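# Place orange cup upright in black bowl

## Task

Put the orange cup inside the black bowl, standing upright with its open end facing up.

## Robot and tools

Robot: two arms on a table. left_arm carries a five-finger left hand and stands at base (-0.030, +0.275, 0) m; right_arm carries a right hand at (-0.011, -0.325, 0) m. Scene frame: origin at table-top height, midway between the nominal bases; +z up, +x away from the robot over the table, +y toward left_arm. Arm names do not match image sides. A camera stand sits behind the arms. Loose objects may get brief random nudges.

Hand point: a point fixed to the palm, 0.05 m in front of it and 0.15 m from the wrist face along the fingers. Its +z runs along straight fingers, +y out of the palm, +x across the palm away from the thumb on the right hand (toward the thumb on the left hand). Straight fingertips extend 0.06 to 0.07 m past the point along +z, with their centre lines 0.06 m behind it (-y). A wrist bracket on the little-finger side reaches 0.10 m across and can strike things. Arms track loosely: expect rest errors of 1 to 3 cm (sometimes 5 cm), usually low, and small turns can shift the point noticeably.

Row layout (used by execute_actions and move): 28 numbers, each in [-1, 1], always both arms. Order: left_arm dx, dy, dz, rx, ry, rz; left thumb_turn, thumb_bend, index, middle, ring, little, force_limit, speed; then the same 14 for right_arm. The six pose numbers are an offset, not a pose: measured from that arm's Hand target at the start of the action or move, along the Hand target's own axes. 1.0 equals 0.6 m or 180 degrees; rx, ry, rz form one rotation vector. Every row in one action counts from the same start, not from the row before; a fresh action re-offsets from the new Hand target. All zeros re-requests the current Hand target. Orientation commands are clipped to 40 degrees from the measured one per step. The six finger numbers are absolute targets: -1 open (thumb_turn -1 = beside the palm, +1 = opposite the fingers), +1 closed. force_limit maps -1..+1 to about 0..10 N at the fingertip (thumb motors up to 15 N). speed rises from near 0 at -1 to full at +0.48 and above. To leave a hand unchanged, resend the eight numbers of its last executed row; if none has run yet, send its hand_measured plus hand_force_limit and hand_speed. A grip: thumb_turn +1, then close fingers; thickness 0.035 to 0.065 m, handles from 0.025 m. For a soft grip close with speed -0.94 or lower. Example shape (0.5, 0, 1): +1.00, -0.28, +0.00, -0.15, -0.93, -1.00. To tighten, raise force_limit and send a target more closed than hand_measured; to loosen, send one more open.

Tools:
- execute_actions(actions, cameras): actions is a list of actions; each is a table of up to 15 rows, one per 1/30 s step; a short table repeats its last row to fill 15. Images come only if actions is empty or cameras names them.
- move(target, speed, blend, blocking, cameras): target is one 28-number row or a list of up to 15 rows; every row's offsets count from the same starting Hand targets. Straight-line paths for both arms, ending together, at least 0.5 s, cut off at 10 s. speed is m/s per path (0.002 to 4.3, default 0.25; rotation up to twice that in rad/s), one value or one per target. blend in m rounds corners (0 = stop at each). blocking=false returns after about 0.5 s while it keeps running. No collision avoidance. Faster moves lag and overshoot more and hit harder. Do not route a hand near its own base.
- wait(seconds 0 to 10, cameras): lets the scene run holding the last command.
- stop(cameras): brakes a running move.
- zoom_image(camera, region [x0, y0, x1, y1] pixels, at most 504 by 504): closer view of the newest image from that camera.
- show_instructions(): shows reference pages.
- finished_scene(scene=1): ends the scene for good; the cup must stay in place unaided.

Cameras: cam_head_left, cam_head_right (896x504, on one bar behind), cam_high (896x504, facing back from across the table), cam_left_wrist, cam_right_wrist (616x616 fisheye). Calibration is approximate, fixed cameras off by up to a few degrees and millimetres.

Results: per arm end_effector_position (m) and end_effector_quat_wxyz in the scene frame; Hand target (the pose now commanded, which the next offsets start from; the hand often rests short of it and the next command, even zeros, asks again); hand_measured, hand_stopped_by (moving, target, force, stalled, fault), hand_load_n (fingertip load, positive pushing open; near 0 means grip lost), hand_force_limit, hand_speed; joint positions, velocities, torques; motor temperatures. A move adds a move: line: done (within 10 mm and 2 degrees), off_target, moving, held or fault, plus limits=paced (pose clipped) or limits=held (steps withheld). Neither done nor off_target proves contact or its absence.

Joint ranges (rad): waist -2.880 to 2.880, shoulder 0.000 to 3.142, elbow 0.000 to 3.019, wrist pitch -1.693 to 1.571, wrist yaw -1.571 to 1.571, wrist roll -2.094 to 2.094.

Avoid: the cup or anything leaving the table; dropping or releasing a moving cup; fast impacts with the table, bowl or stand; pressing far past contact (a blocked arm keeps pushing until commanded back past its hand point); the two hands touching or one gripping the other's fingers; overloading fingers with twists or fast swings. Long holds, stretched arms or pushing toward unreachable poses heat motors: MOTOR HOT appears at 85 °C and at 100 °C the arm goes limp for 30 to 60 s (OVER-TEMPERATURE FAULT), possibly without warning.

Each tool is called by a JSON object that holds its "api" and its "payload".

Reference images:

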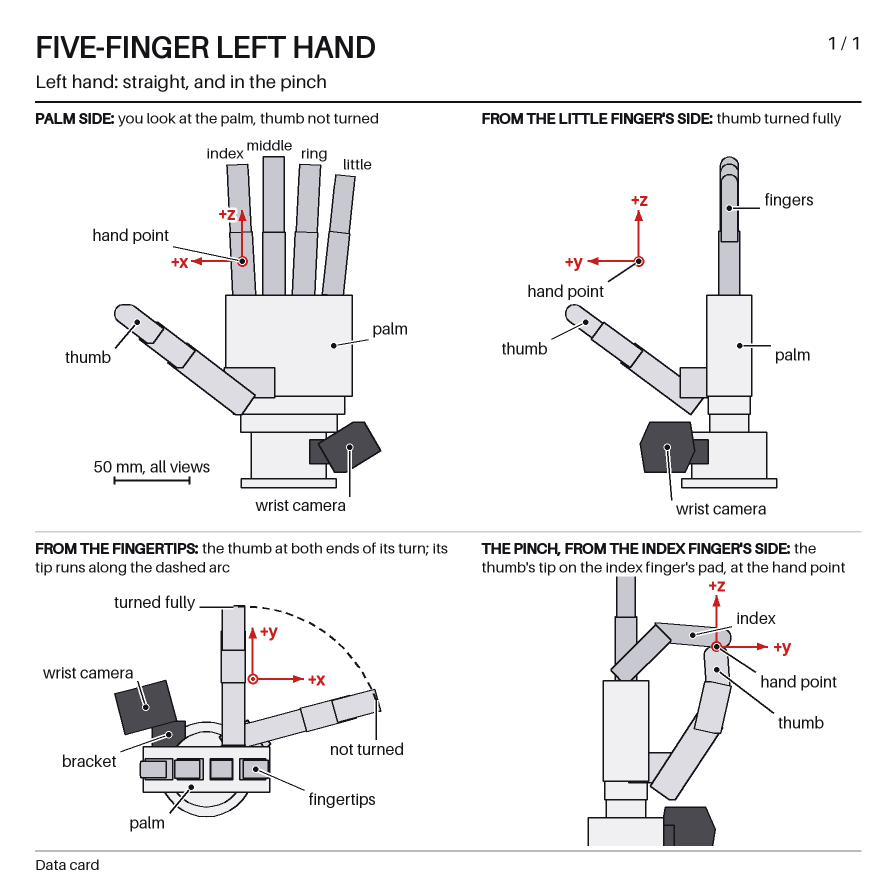

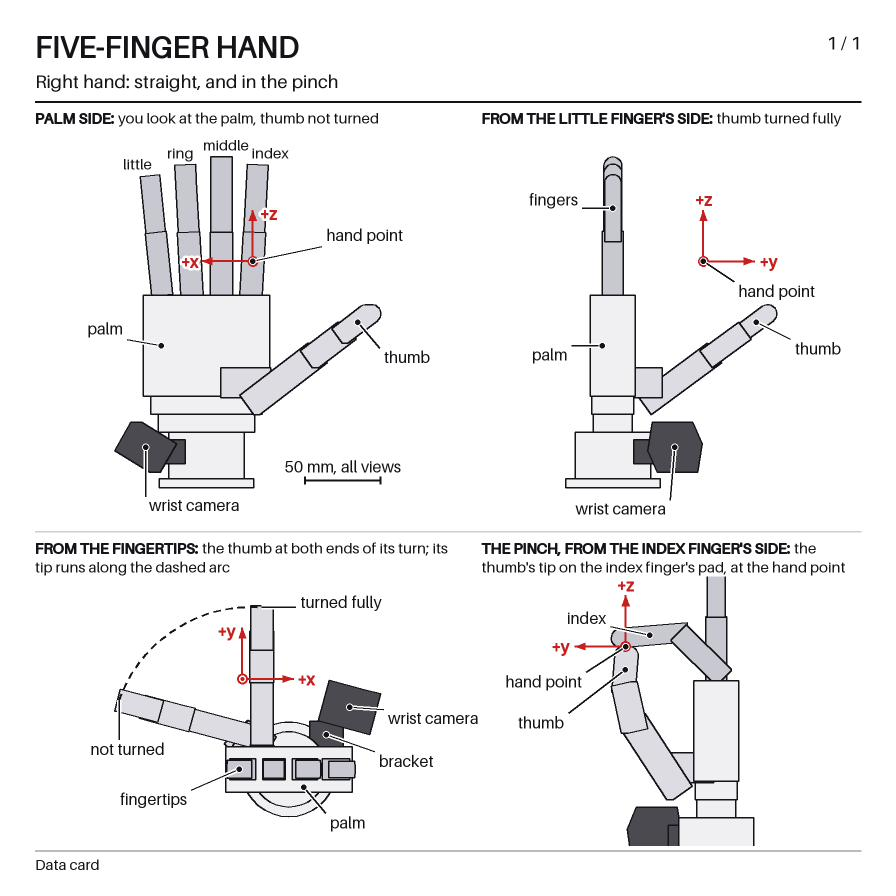

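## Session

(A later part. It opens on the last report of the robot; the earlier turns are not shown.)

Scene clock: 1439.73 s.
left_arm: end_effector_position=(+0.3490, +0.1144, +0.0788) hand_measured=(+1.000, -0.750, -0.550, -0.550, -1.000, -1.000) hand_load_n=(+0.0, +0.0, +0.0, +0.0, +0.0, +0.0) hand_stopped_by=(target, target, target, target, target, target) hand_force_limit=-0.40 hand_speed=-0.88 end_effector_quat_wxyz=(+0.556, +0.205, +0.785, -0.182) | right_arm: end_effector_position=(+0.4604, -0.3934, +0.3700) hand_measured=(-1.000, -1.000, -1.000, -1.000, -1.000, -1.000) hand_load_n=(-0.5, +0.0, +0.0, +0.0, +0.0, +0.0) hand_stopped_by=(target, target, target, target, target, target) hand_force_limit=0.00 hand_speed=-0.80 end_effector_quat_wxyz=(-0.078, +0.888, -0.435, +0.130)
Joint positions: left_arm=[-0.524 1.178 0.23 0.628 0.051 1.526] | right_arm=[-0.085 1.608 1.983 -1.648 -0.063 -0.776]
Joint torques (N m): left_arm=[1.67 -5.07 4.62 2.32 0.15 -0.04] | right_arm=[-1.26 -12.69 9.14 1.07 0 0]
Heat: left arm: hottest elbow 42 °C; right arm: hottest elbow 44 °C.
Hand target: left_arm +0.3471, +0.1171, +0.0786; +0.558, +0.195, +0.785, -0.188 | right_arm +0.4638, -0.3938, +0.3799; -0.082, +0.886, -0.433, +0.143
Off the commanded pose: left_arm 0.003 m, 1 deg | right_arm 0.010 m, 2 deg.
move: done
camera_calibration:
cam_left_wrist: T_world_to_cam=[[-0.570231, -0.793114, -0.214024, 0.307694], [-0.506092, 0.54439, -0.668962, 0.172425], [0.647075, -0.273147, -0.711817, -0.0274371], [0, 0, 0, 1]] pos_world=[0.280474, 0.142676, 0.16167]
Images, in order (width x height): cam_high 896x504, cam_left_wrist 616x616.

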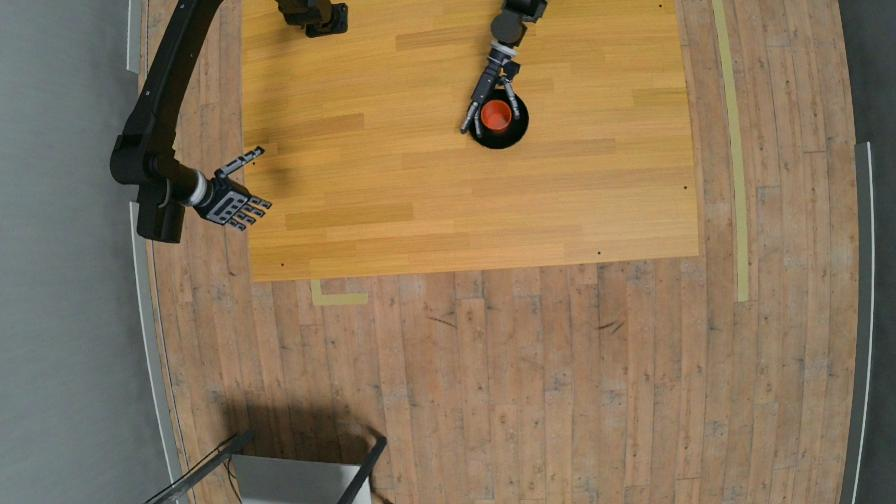

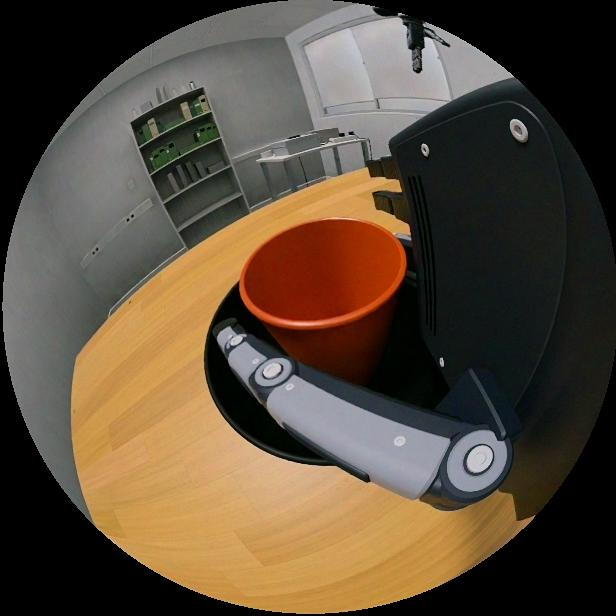

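{"api": "move", "payload": {"target": [[0,0,0,0,0,0,1,-1,-0.56,-0.58,-1,-1,-0.4,-0.85,0,0,0,0,0,0,-1,-1,-1,-1,-1,-1,0,-0.8],[-0.0501,-0.0091,-0.0075,0,0,0,1,-1,-0.56,-0.58,-1,-1,-0.4,-0.85,0,0,0,0,0,0,-1,-1,-1,-1,-1,-1,0,-0.8]], "speed": 0.05, "cameras": ["cam_high","cam_left_wrist"]}}

Scene clock: 1481.17 s.
left_arm: end_effector_position=(+0.3382, +0.1215, +0.0903) hand_measured=(+1.000, -1.000, -0.560, -0.580, -1.000, -1.000) hand_load_n=(+0.0, +0.0, +0.0, +0.0, +0.0, +0.0) hand_stopped_by=(target, target, target, target, target, target) hand_force_limit=-0.40 hand_speed=-0.85 end_effector_quat_wxyz=(+0.547, +0.204, +0.792, -0.178) | right_arm: end_effector_position=(+0.4604, -0.3934, +0.3700) hand_measured=(-1.000, -1.000, -1.000, -1.000, -1.000, -1.000) hand_load_n=(+0.0, +0.0, +0.0, +0.0, +0.0, +0.0) hand_stopped_by=(target, target, target, target, target, target) hand_force_limit=0.00 hand_speed=-0.80 end_effector_quat_wxyz=(-0.078, +0.888, -0.435, +0.130)
Joint positions: left_arm=[-0.525 1.049 0.23 0.474 0.044 1.524] | right_arm=[-0.085 1.608 1.983 -1.648 -0.063 -0.776]
Joint torques (N m): left_arm=[0.62 -4.07 8.81 1.28 -0.06 -0.04] | right_arm=[-1.03 -12.22 8.98 1.07 0.03 -0.04]
Motor temperatures (°C): left_arm=[30 30 41 31 32 29] | right_arm=[31 39 44 29 30 27]
Heat: left arm: hottest elbow 41 °C; right arm: hottest elbow 44 °C.
Hand target: left_arm +0.3497, +0.1118, +0.1090; +0.558, +0.195, +0.785, -0.188 | right_arm +0.4638, -0.3938, +0.3799; -0.082, +0.886, -0.433, +0.143
Off the commanded pose: left_arm 0.024 m, 2 deg | right_arm 0.010 m, 2 deg.
move: off_target (left_arm)
camera_calibration:
cam_left_wrist: T_world_to_cam=[[-0.570075, -0.793786, -0.211942, 0.309428], [-0.523487, 0.549757, -0.650945, 0.174352], [0.633227, -0.260139, -0.728938, -0.00566806], [0, 0, 0, 1]] pos_world=[0.271257, 0.148294, 0.174943]
Images, in order (width x height): cam_high 896x504, cam_left_wrist 616x616.

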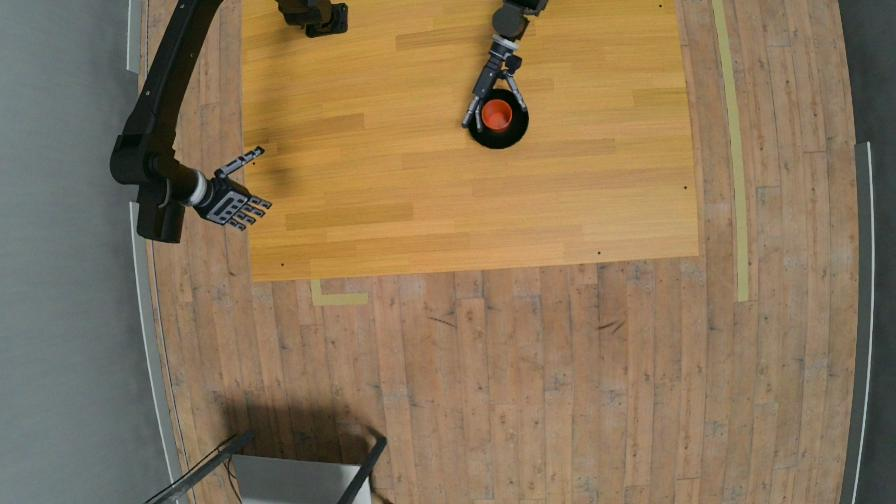

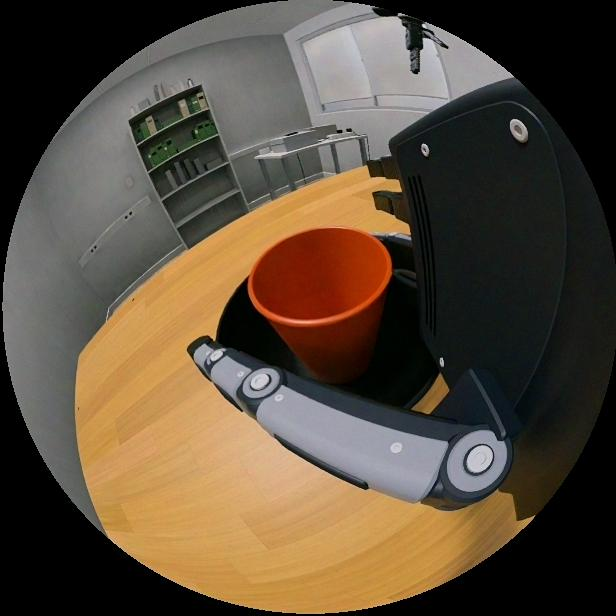

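{"api": "zoom_image", "payload": {"camera": "cam_high", "region": [455, 70, 545, 160]}}

Scaled by 5.600 from the camera's 896x504 image, which has a finer 1280x720 frame.

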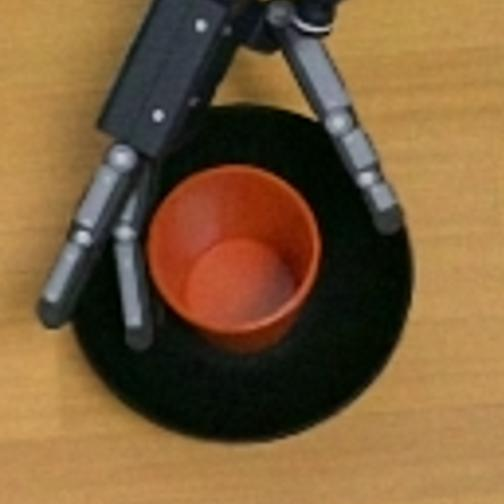

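{"api": "move", "payload": {"target": [-0.0437,-0.0236,0,0,0,0,1,-1,-0.56,-0.58,-1,-1,-0.4,-0.85,0,0,0,0,0,0,-1,-1,-1,-1,-1,-1,0,-0.8], "speed": 0.05, "cameras": ["cam_high","cam_left_wrist"]}}

{"api": "zoom_image", "payload": {"camera": "cam_high", "region": [455, 70, 545, 160]}}

Scene clock: 1513.13 s.
left_arm: end_effector_position=(+0.3371, +0.1093, +0.1105) hand_measured=(+1.000, -1.000, -0.560, -0.580, -1.000, -1.000) hand_load_n=(+0.5, +0.0, +0.0, +0.0, +0.0, +0.5) hand_stopped_by=(target, target, target, target, target, target) hand_force_limit=-0.40 hand_speed=-0.85 end_effector_quat_wxyz=(+0.544, +0.205, +0.794, -0.176) | right_arm: end_effector_position=(+0.4604, -0.3934, +0.3700) hand_measured=(-1.000, -1.000, -1.000, -1.000, -1.000, -1.000) hand_load_n=(+0.0, +0.0, +0.0, +0.0, +0.0, +0.0) hand_stopped_by=(target, target, target, target, target, target) hand_force_limit=0.00 hand_speed=-0.80 end_effector_quat_wxyz=(-0.078, +0.888, -0.435, +0.130)
Joint positions: left_arm=[-0.575 0.984 0.278 0.353 -0.005 1.509] | right_arm=[-0.085 1.608 1.983 -1.648 -0.063 -0.776]
Joint torques (N m): left_arm=[0.5 -3.66 10.1 1.14 -0.07 -0.05] | right_arm=[-1.44 -12.51 9.22 0.98 0.04 -0.04]
Heat: left arm: hottest elbow 43 °C; right arm: hottest elbow 44 °C.
Hand target: left_arm +0.3503, +0.0971, +0.1350; +0.558, +0.195, +0.785, -0.188 | right_arm +0.4638, -0.3938, +0.3799; -0.082, +0.886, -0.433, +0.143
Off the commanded pose: left_arm 0.030 m, 3 deg | right_arm 0.010 m, 2 deg.
move: off_target (left_arm)
camera_calibration:
cam_left_wrist: T_world_to_cam=[[-0.570628, -0.79296, -0.213536, 0.303742], [-0.527533, 0.553233, -0.644703, 0.193885], [0.629359, -0.255239, -0.734003, 0.00786909], [0, 0, 0, 1]] pos_world=[0.270652, 0.1356, 0.195634]
Images, in order (width x height): cam_high 896x504, cam_left_wrist 616x616.

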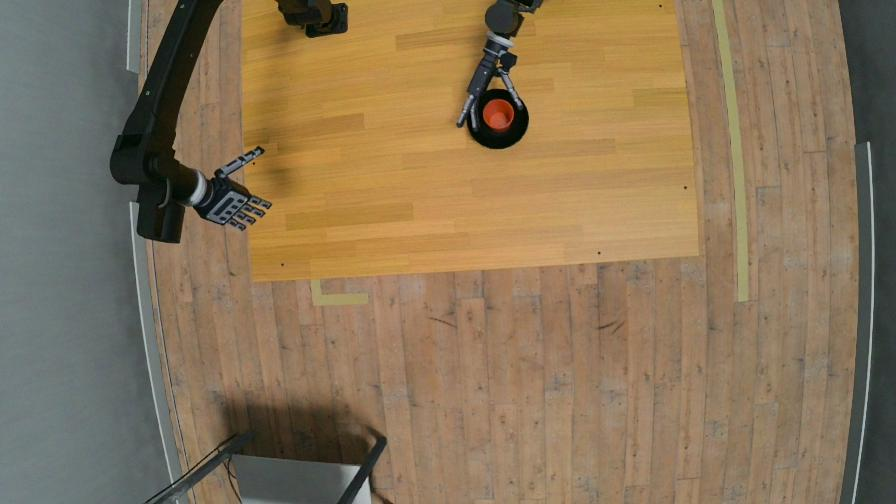

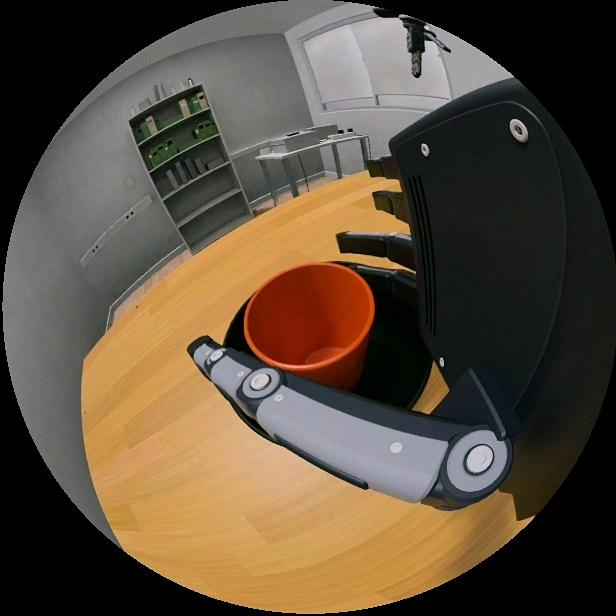

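Scaled by 5.600 from the camera's 896x504 image, which has a finer 1280x720 frame.

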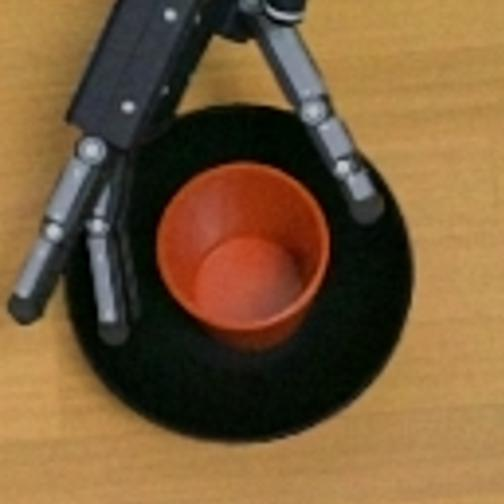

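{"api": "move", "payload": {"target": [[0,0,0,0,0,0,1,-1,-1,-1,-1,-1,-0.4,-0.75,0,0,0,0,0,0,-1,-1,-1,-1,-1,-1,0,-0.8],[-0.0633,-0.0052,-0.0205,0,0,0,1,-1,-1,-1,-1,-1,-0.4,-0.75,0,0,0,0,0,0,-1,-1,-1,-1,-1,-1,0,-0.8]], "speed": 0.06, "cameras": ["cam_high","cam_left_wrist"]}}

{"api": "zoom_image", "payload": {"camera": "cam_high", "region": [455, 70, 545, 160]}}

Scene clock: 1545.87 s.
left_arm: end_effector_position=(+0.3385, +0.1084, +0.1458) hand_measured=(+1.000, -1.000, -1.000, -1.000, -1.000, -1.000) hand_load_n=(+0.0, +0.0, +0.0, +0.0, +0.0, +0.0) hand_stopped_by=(target, target, target, target, target, target) hand_force_limit=-0.40 hand_speed=-0.75 end_effector_quat_wxyz=(+0.542, +0.205, +0.796, -0.175) | right_arm: end_effector_position=(+0.4604, -0.3934, +0.3700) hand_measured=(-1.000, -1.000, -1.000, -1.000, -1.000, -1.000) hand_load_n=(+0.0, +0.0, +0.0, +0.0, +0.0, +0.0) hand_stopped_by=(target, target, target, target, target, target) hand_force_limit=0.00 hand_speed=-0.80 end_effector_quat_wxyz=(-0.078, +0.888, -0.435, +0.130)
Joint positions: left_arm=[-0.575 0.877 0.347 0.173 -0.005 1.508] | right_arm=[-0.085 1.608 1.983 -1.648 -0.063 -0.776]
Joint torques (N m): left_arm=[0.5 -3.14 11.17 1.26 -0.06 -0.06] | right_arm=[-1.49 -12.75 8.99 0.91 0.02 -0.03]
Motor temperatures (°C): left_arm=[30 30 50 31 32 29] | right_arm=[31 39 44 29 30 27]
Heat: left arm: hottest elbow 50 °C; right arm: hottest elbow 44 °C.
Hand target: left_arm +0.3503, +0.0971, +0.1750; +0.558, +0.195, +0.785, -0.188 | right_arm +0.4638, -0.3938, +0.3799; -0.082, +0.886, -0.433, +0.143
Off the commanded pose: left_arm 0.034 m, 3 deg | right_arm 0.010 m, 2 deg.
move: off_target (left_arm)
camera_calibration:
cam_left_wrist: T_world_to_cam=[[-0.571374, -0.792665, -0.212634, 0.311452], [-0.530355, 0.554355, -0.641416, 0.218246], [0.626303, -0.253717, -0.737138, 0.0339383], [0, 0, 0, 1]] pos_world=[0.272448, 0.134502, 0.231229]
Images, in order (width x height): cam_high 896x504, cam_left_wrist 616x616.

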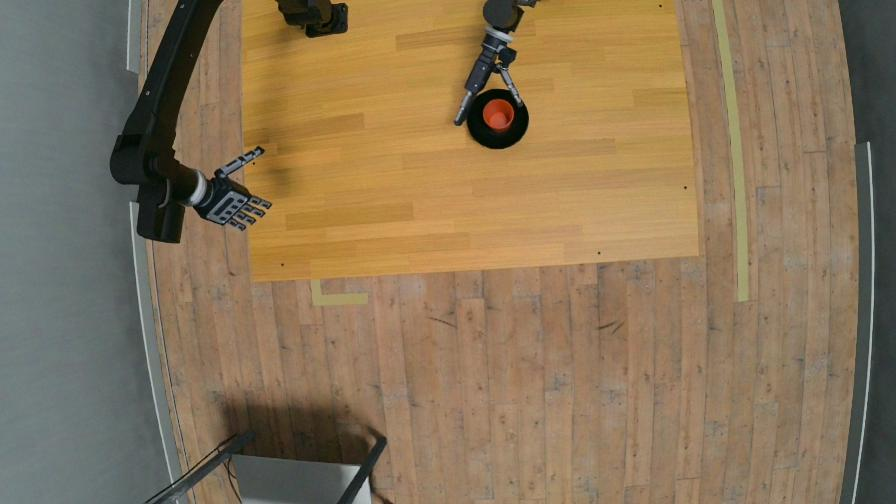

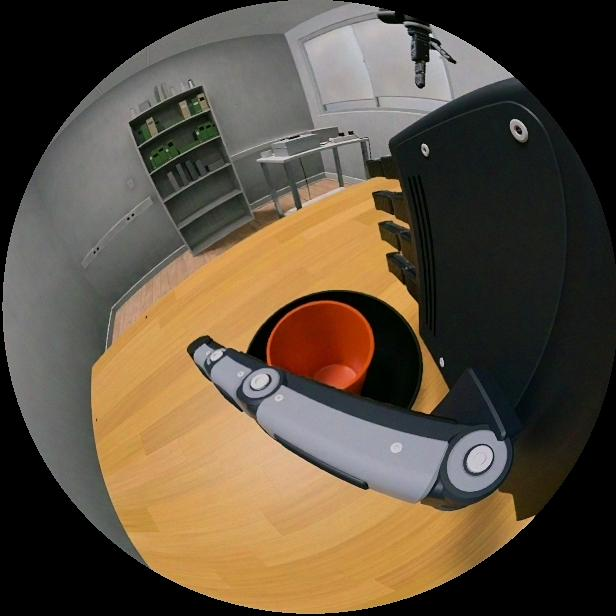

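Scaled by 5.600 from the camera's 896x504 image, which has a finer 1280x720 frame.

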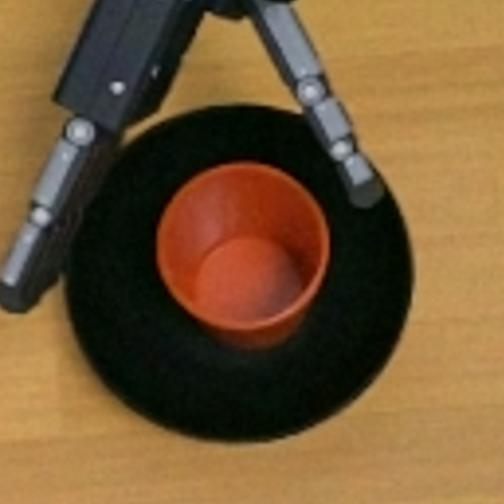

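{"api": "move", "payload": {"target": [[-0.0475,-0.0039,-0.0154,0,0,0,1,-1,-1,-1,-1,-1,-0.4,-0.75,0,0,0,0,0,0,-1,-1,-1,-1,-1,-1,0,-0.8],[-0.0220,-0.0014,-0.1680,0,0,0,1,-1,-1,-1,-1,-1,-0.4,-0.75,0,0,0,0,0,0,-1,-1,-1,-1,-1,-1,0,-0.8]], "speed": 0.1, "blend": [0.02,0], "cameras": ["cam_high","cam_left_wrist","cam_head_left","cam_head_right"]}}

{"api": "zoom_image", "payload": {"camera": "cam_high", "region": [455, 70, 545, 160]}}

{"api": "zoom_image", "payload": {"camera": "cam_head_right", "region": [330, 150, 430, 250]}}

Scene clock: 1562.53 s.
left_arm: end_effector_position=(+0.2777, +0.1471, +0.2252) hand_measured=(+1.000, -1.000, -1.000, -1.000, -1.000, -1.000) hand_load_n=(+0.0, +0.0, +0.0, +0.0, +0.0, +0.0) hand_stopped_by=(target, target, target, target, target, target) hand_force_limit=-0.40 hand_speed=-0.75 end_effector_quat_wxyz=(+0.566, +0.200, +0.779, -0.182) | right_arm: end_effector_position=(+0.4604, -0.3934, +0.3700) hand_measured=(-1.000, -1.000, -1.000, -1.000, -1.000, -1.000) hand_load_n=(+0.0, +0.0, +0.0, +0.0, +0.0, +0.5) hand_stopped_by=(target, target, target, target, target, target) hand_force_limit=0.00 hand_speed=-0.80 end_effector_quat_wxyz=(-0.078, +0.888, -0.435, +0.130)
Joint positions: left_arm=[-0.578 0.405 0.391 -0.285 -0.009 1.508] | right_arm=[-0.085 1.608 1.983 -1.648 -0.063 -0.776]
Joint torques (N m): left_arm=[0.5 1.32 7.83 1.11 -0.06 -0.05] | right_arm=[-1.73 -12.1 9.1 1.11 0.03 0.03]
Heat: left arm: hottest elbow 50 °C; right arm: hottest elbow 44 °C.
Hand target: left_arm +0.2730, +0.1468, +0.2185; +0.558, +0.195, +0.785, -0.188 | right_arm +0.4638, -0.3938, +0.3799; -0.082, +0.886, -0.433, +0.143
Off the commanded pose: left_arm 0.008 m, 1 deg | right_arm 0.010 m, 2 deg.
move: done; blend cut to 0.0149 m at target 1
camera_calibration:
cam_left_wrist: T_world_to_cam=[[-0.559934, -0.799836, -0.216183, 0.322921], [-0.497277, 0.533125, -0.684466, 0.219159], [0.662714, -0.275753, -0.696255, 0.12449], [0, 0, 0, 1]] pos_world=[0.207296, 0.175773, 0.306494]
Images, in order (width x height): cam_head_left 896x504, cam_head_right 896x504, cam_high 896x504, cam_left_wrist 616x616.

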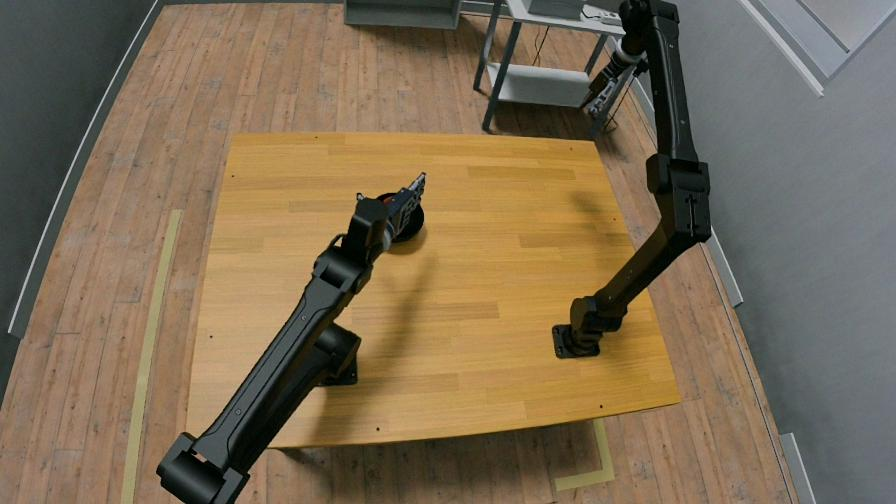

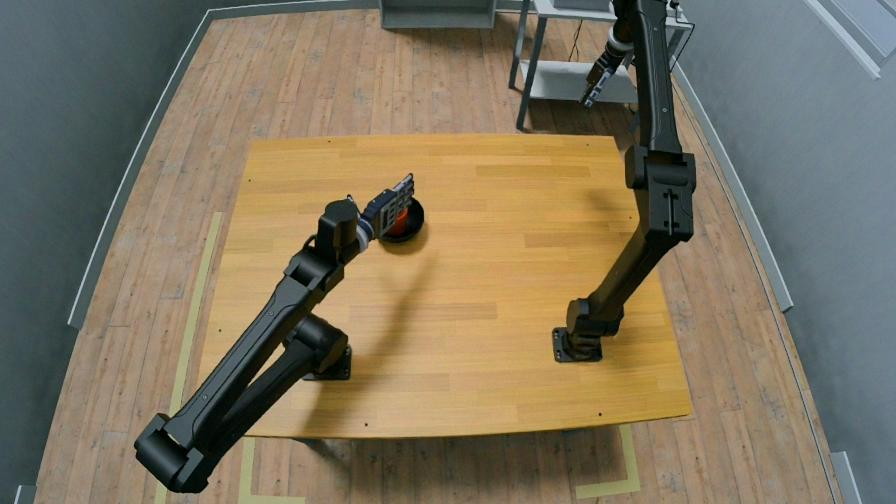

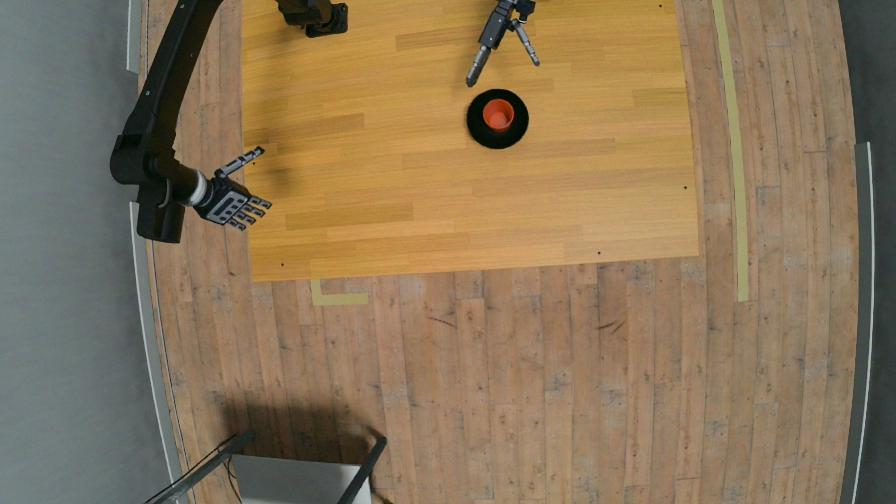

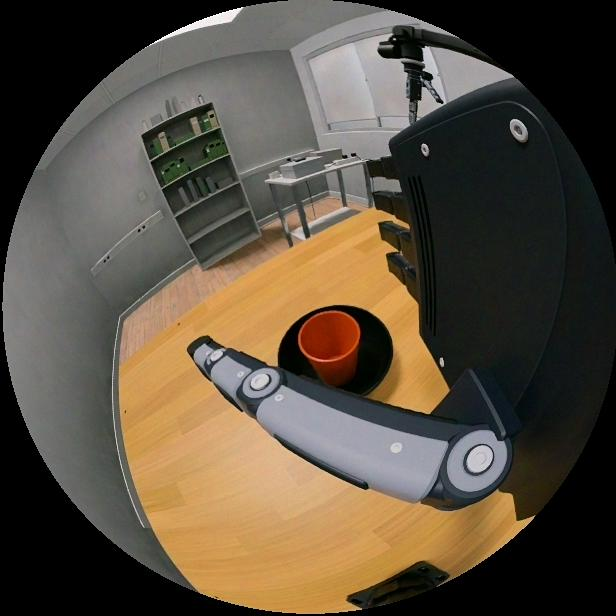

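Scaled by 5.600 from the camera's 896x504 image, which has a finer 1280x720 frame.

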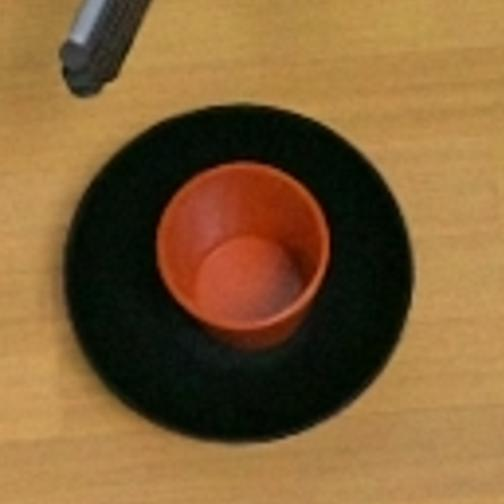

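Scaled by 5.040 from the camera's 896x504 image, which has a finer 1280x720 frame.

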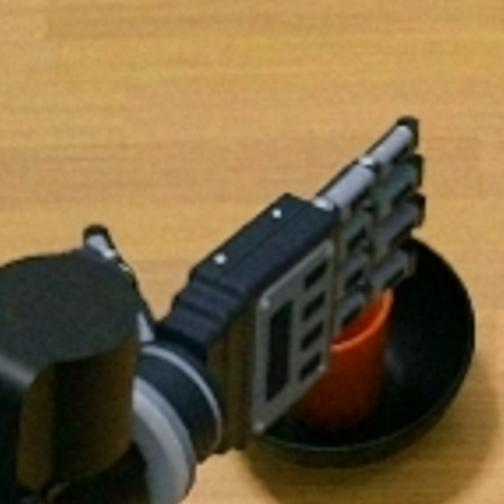

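{"api": "finished_scene", "payload": {}}

The scene is finished: the task was done.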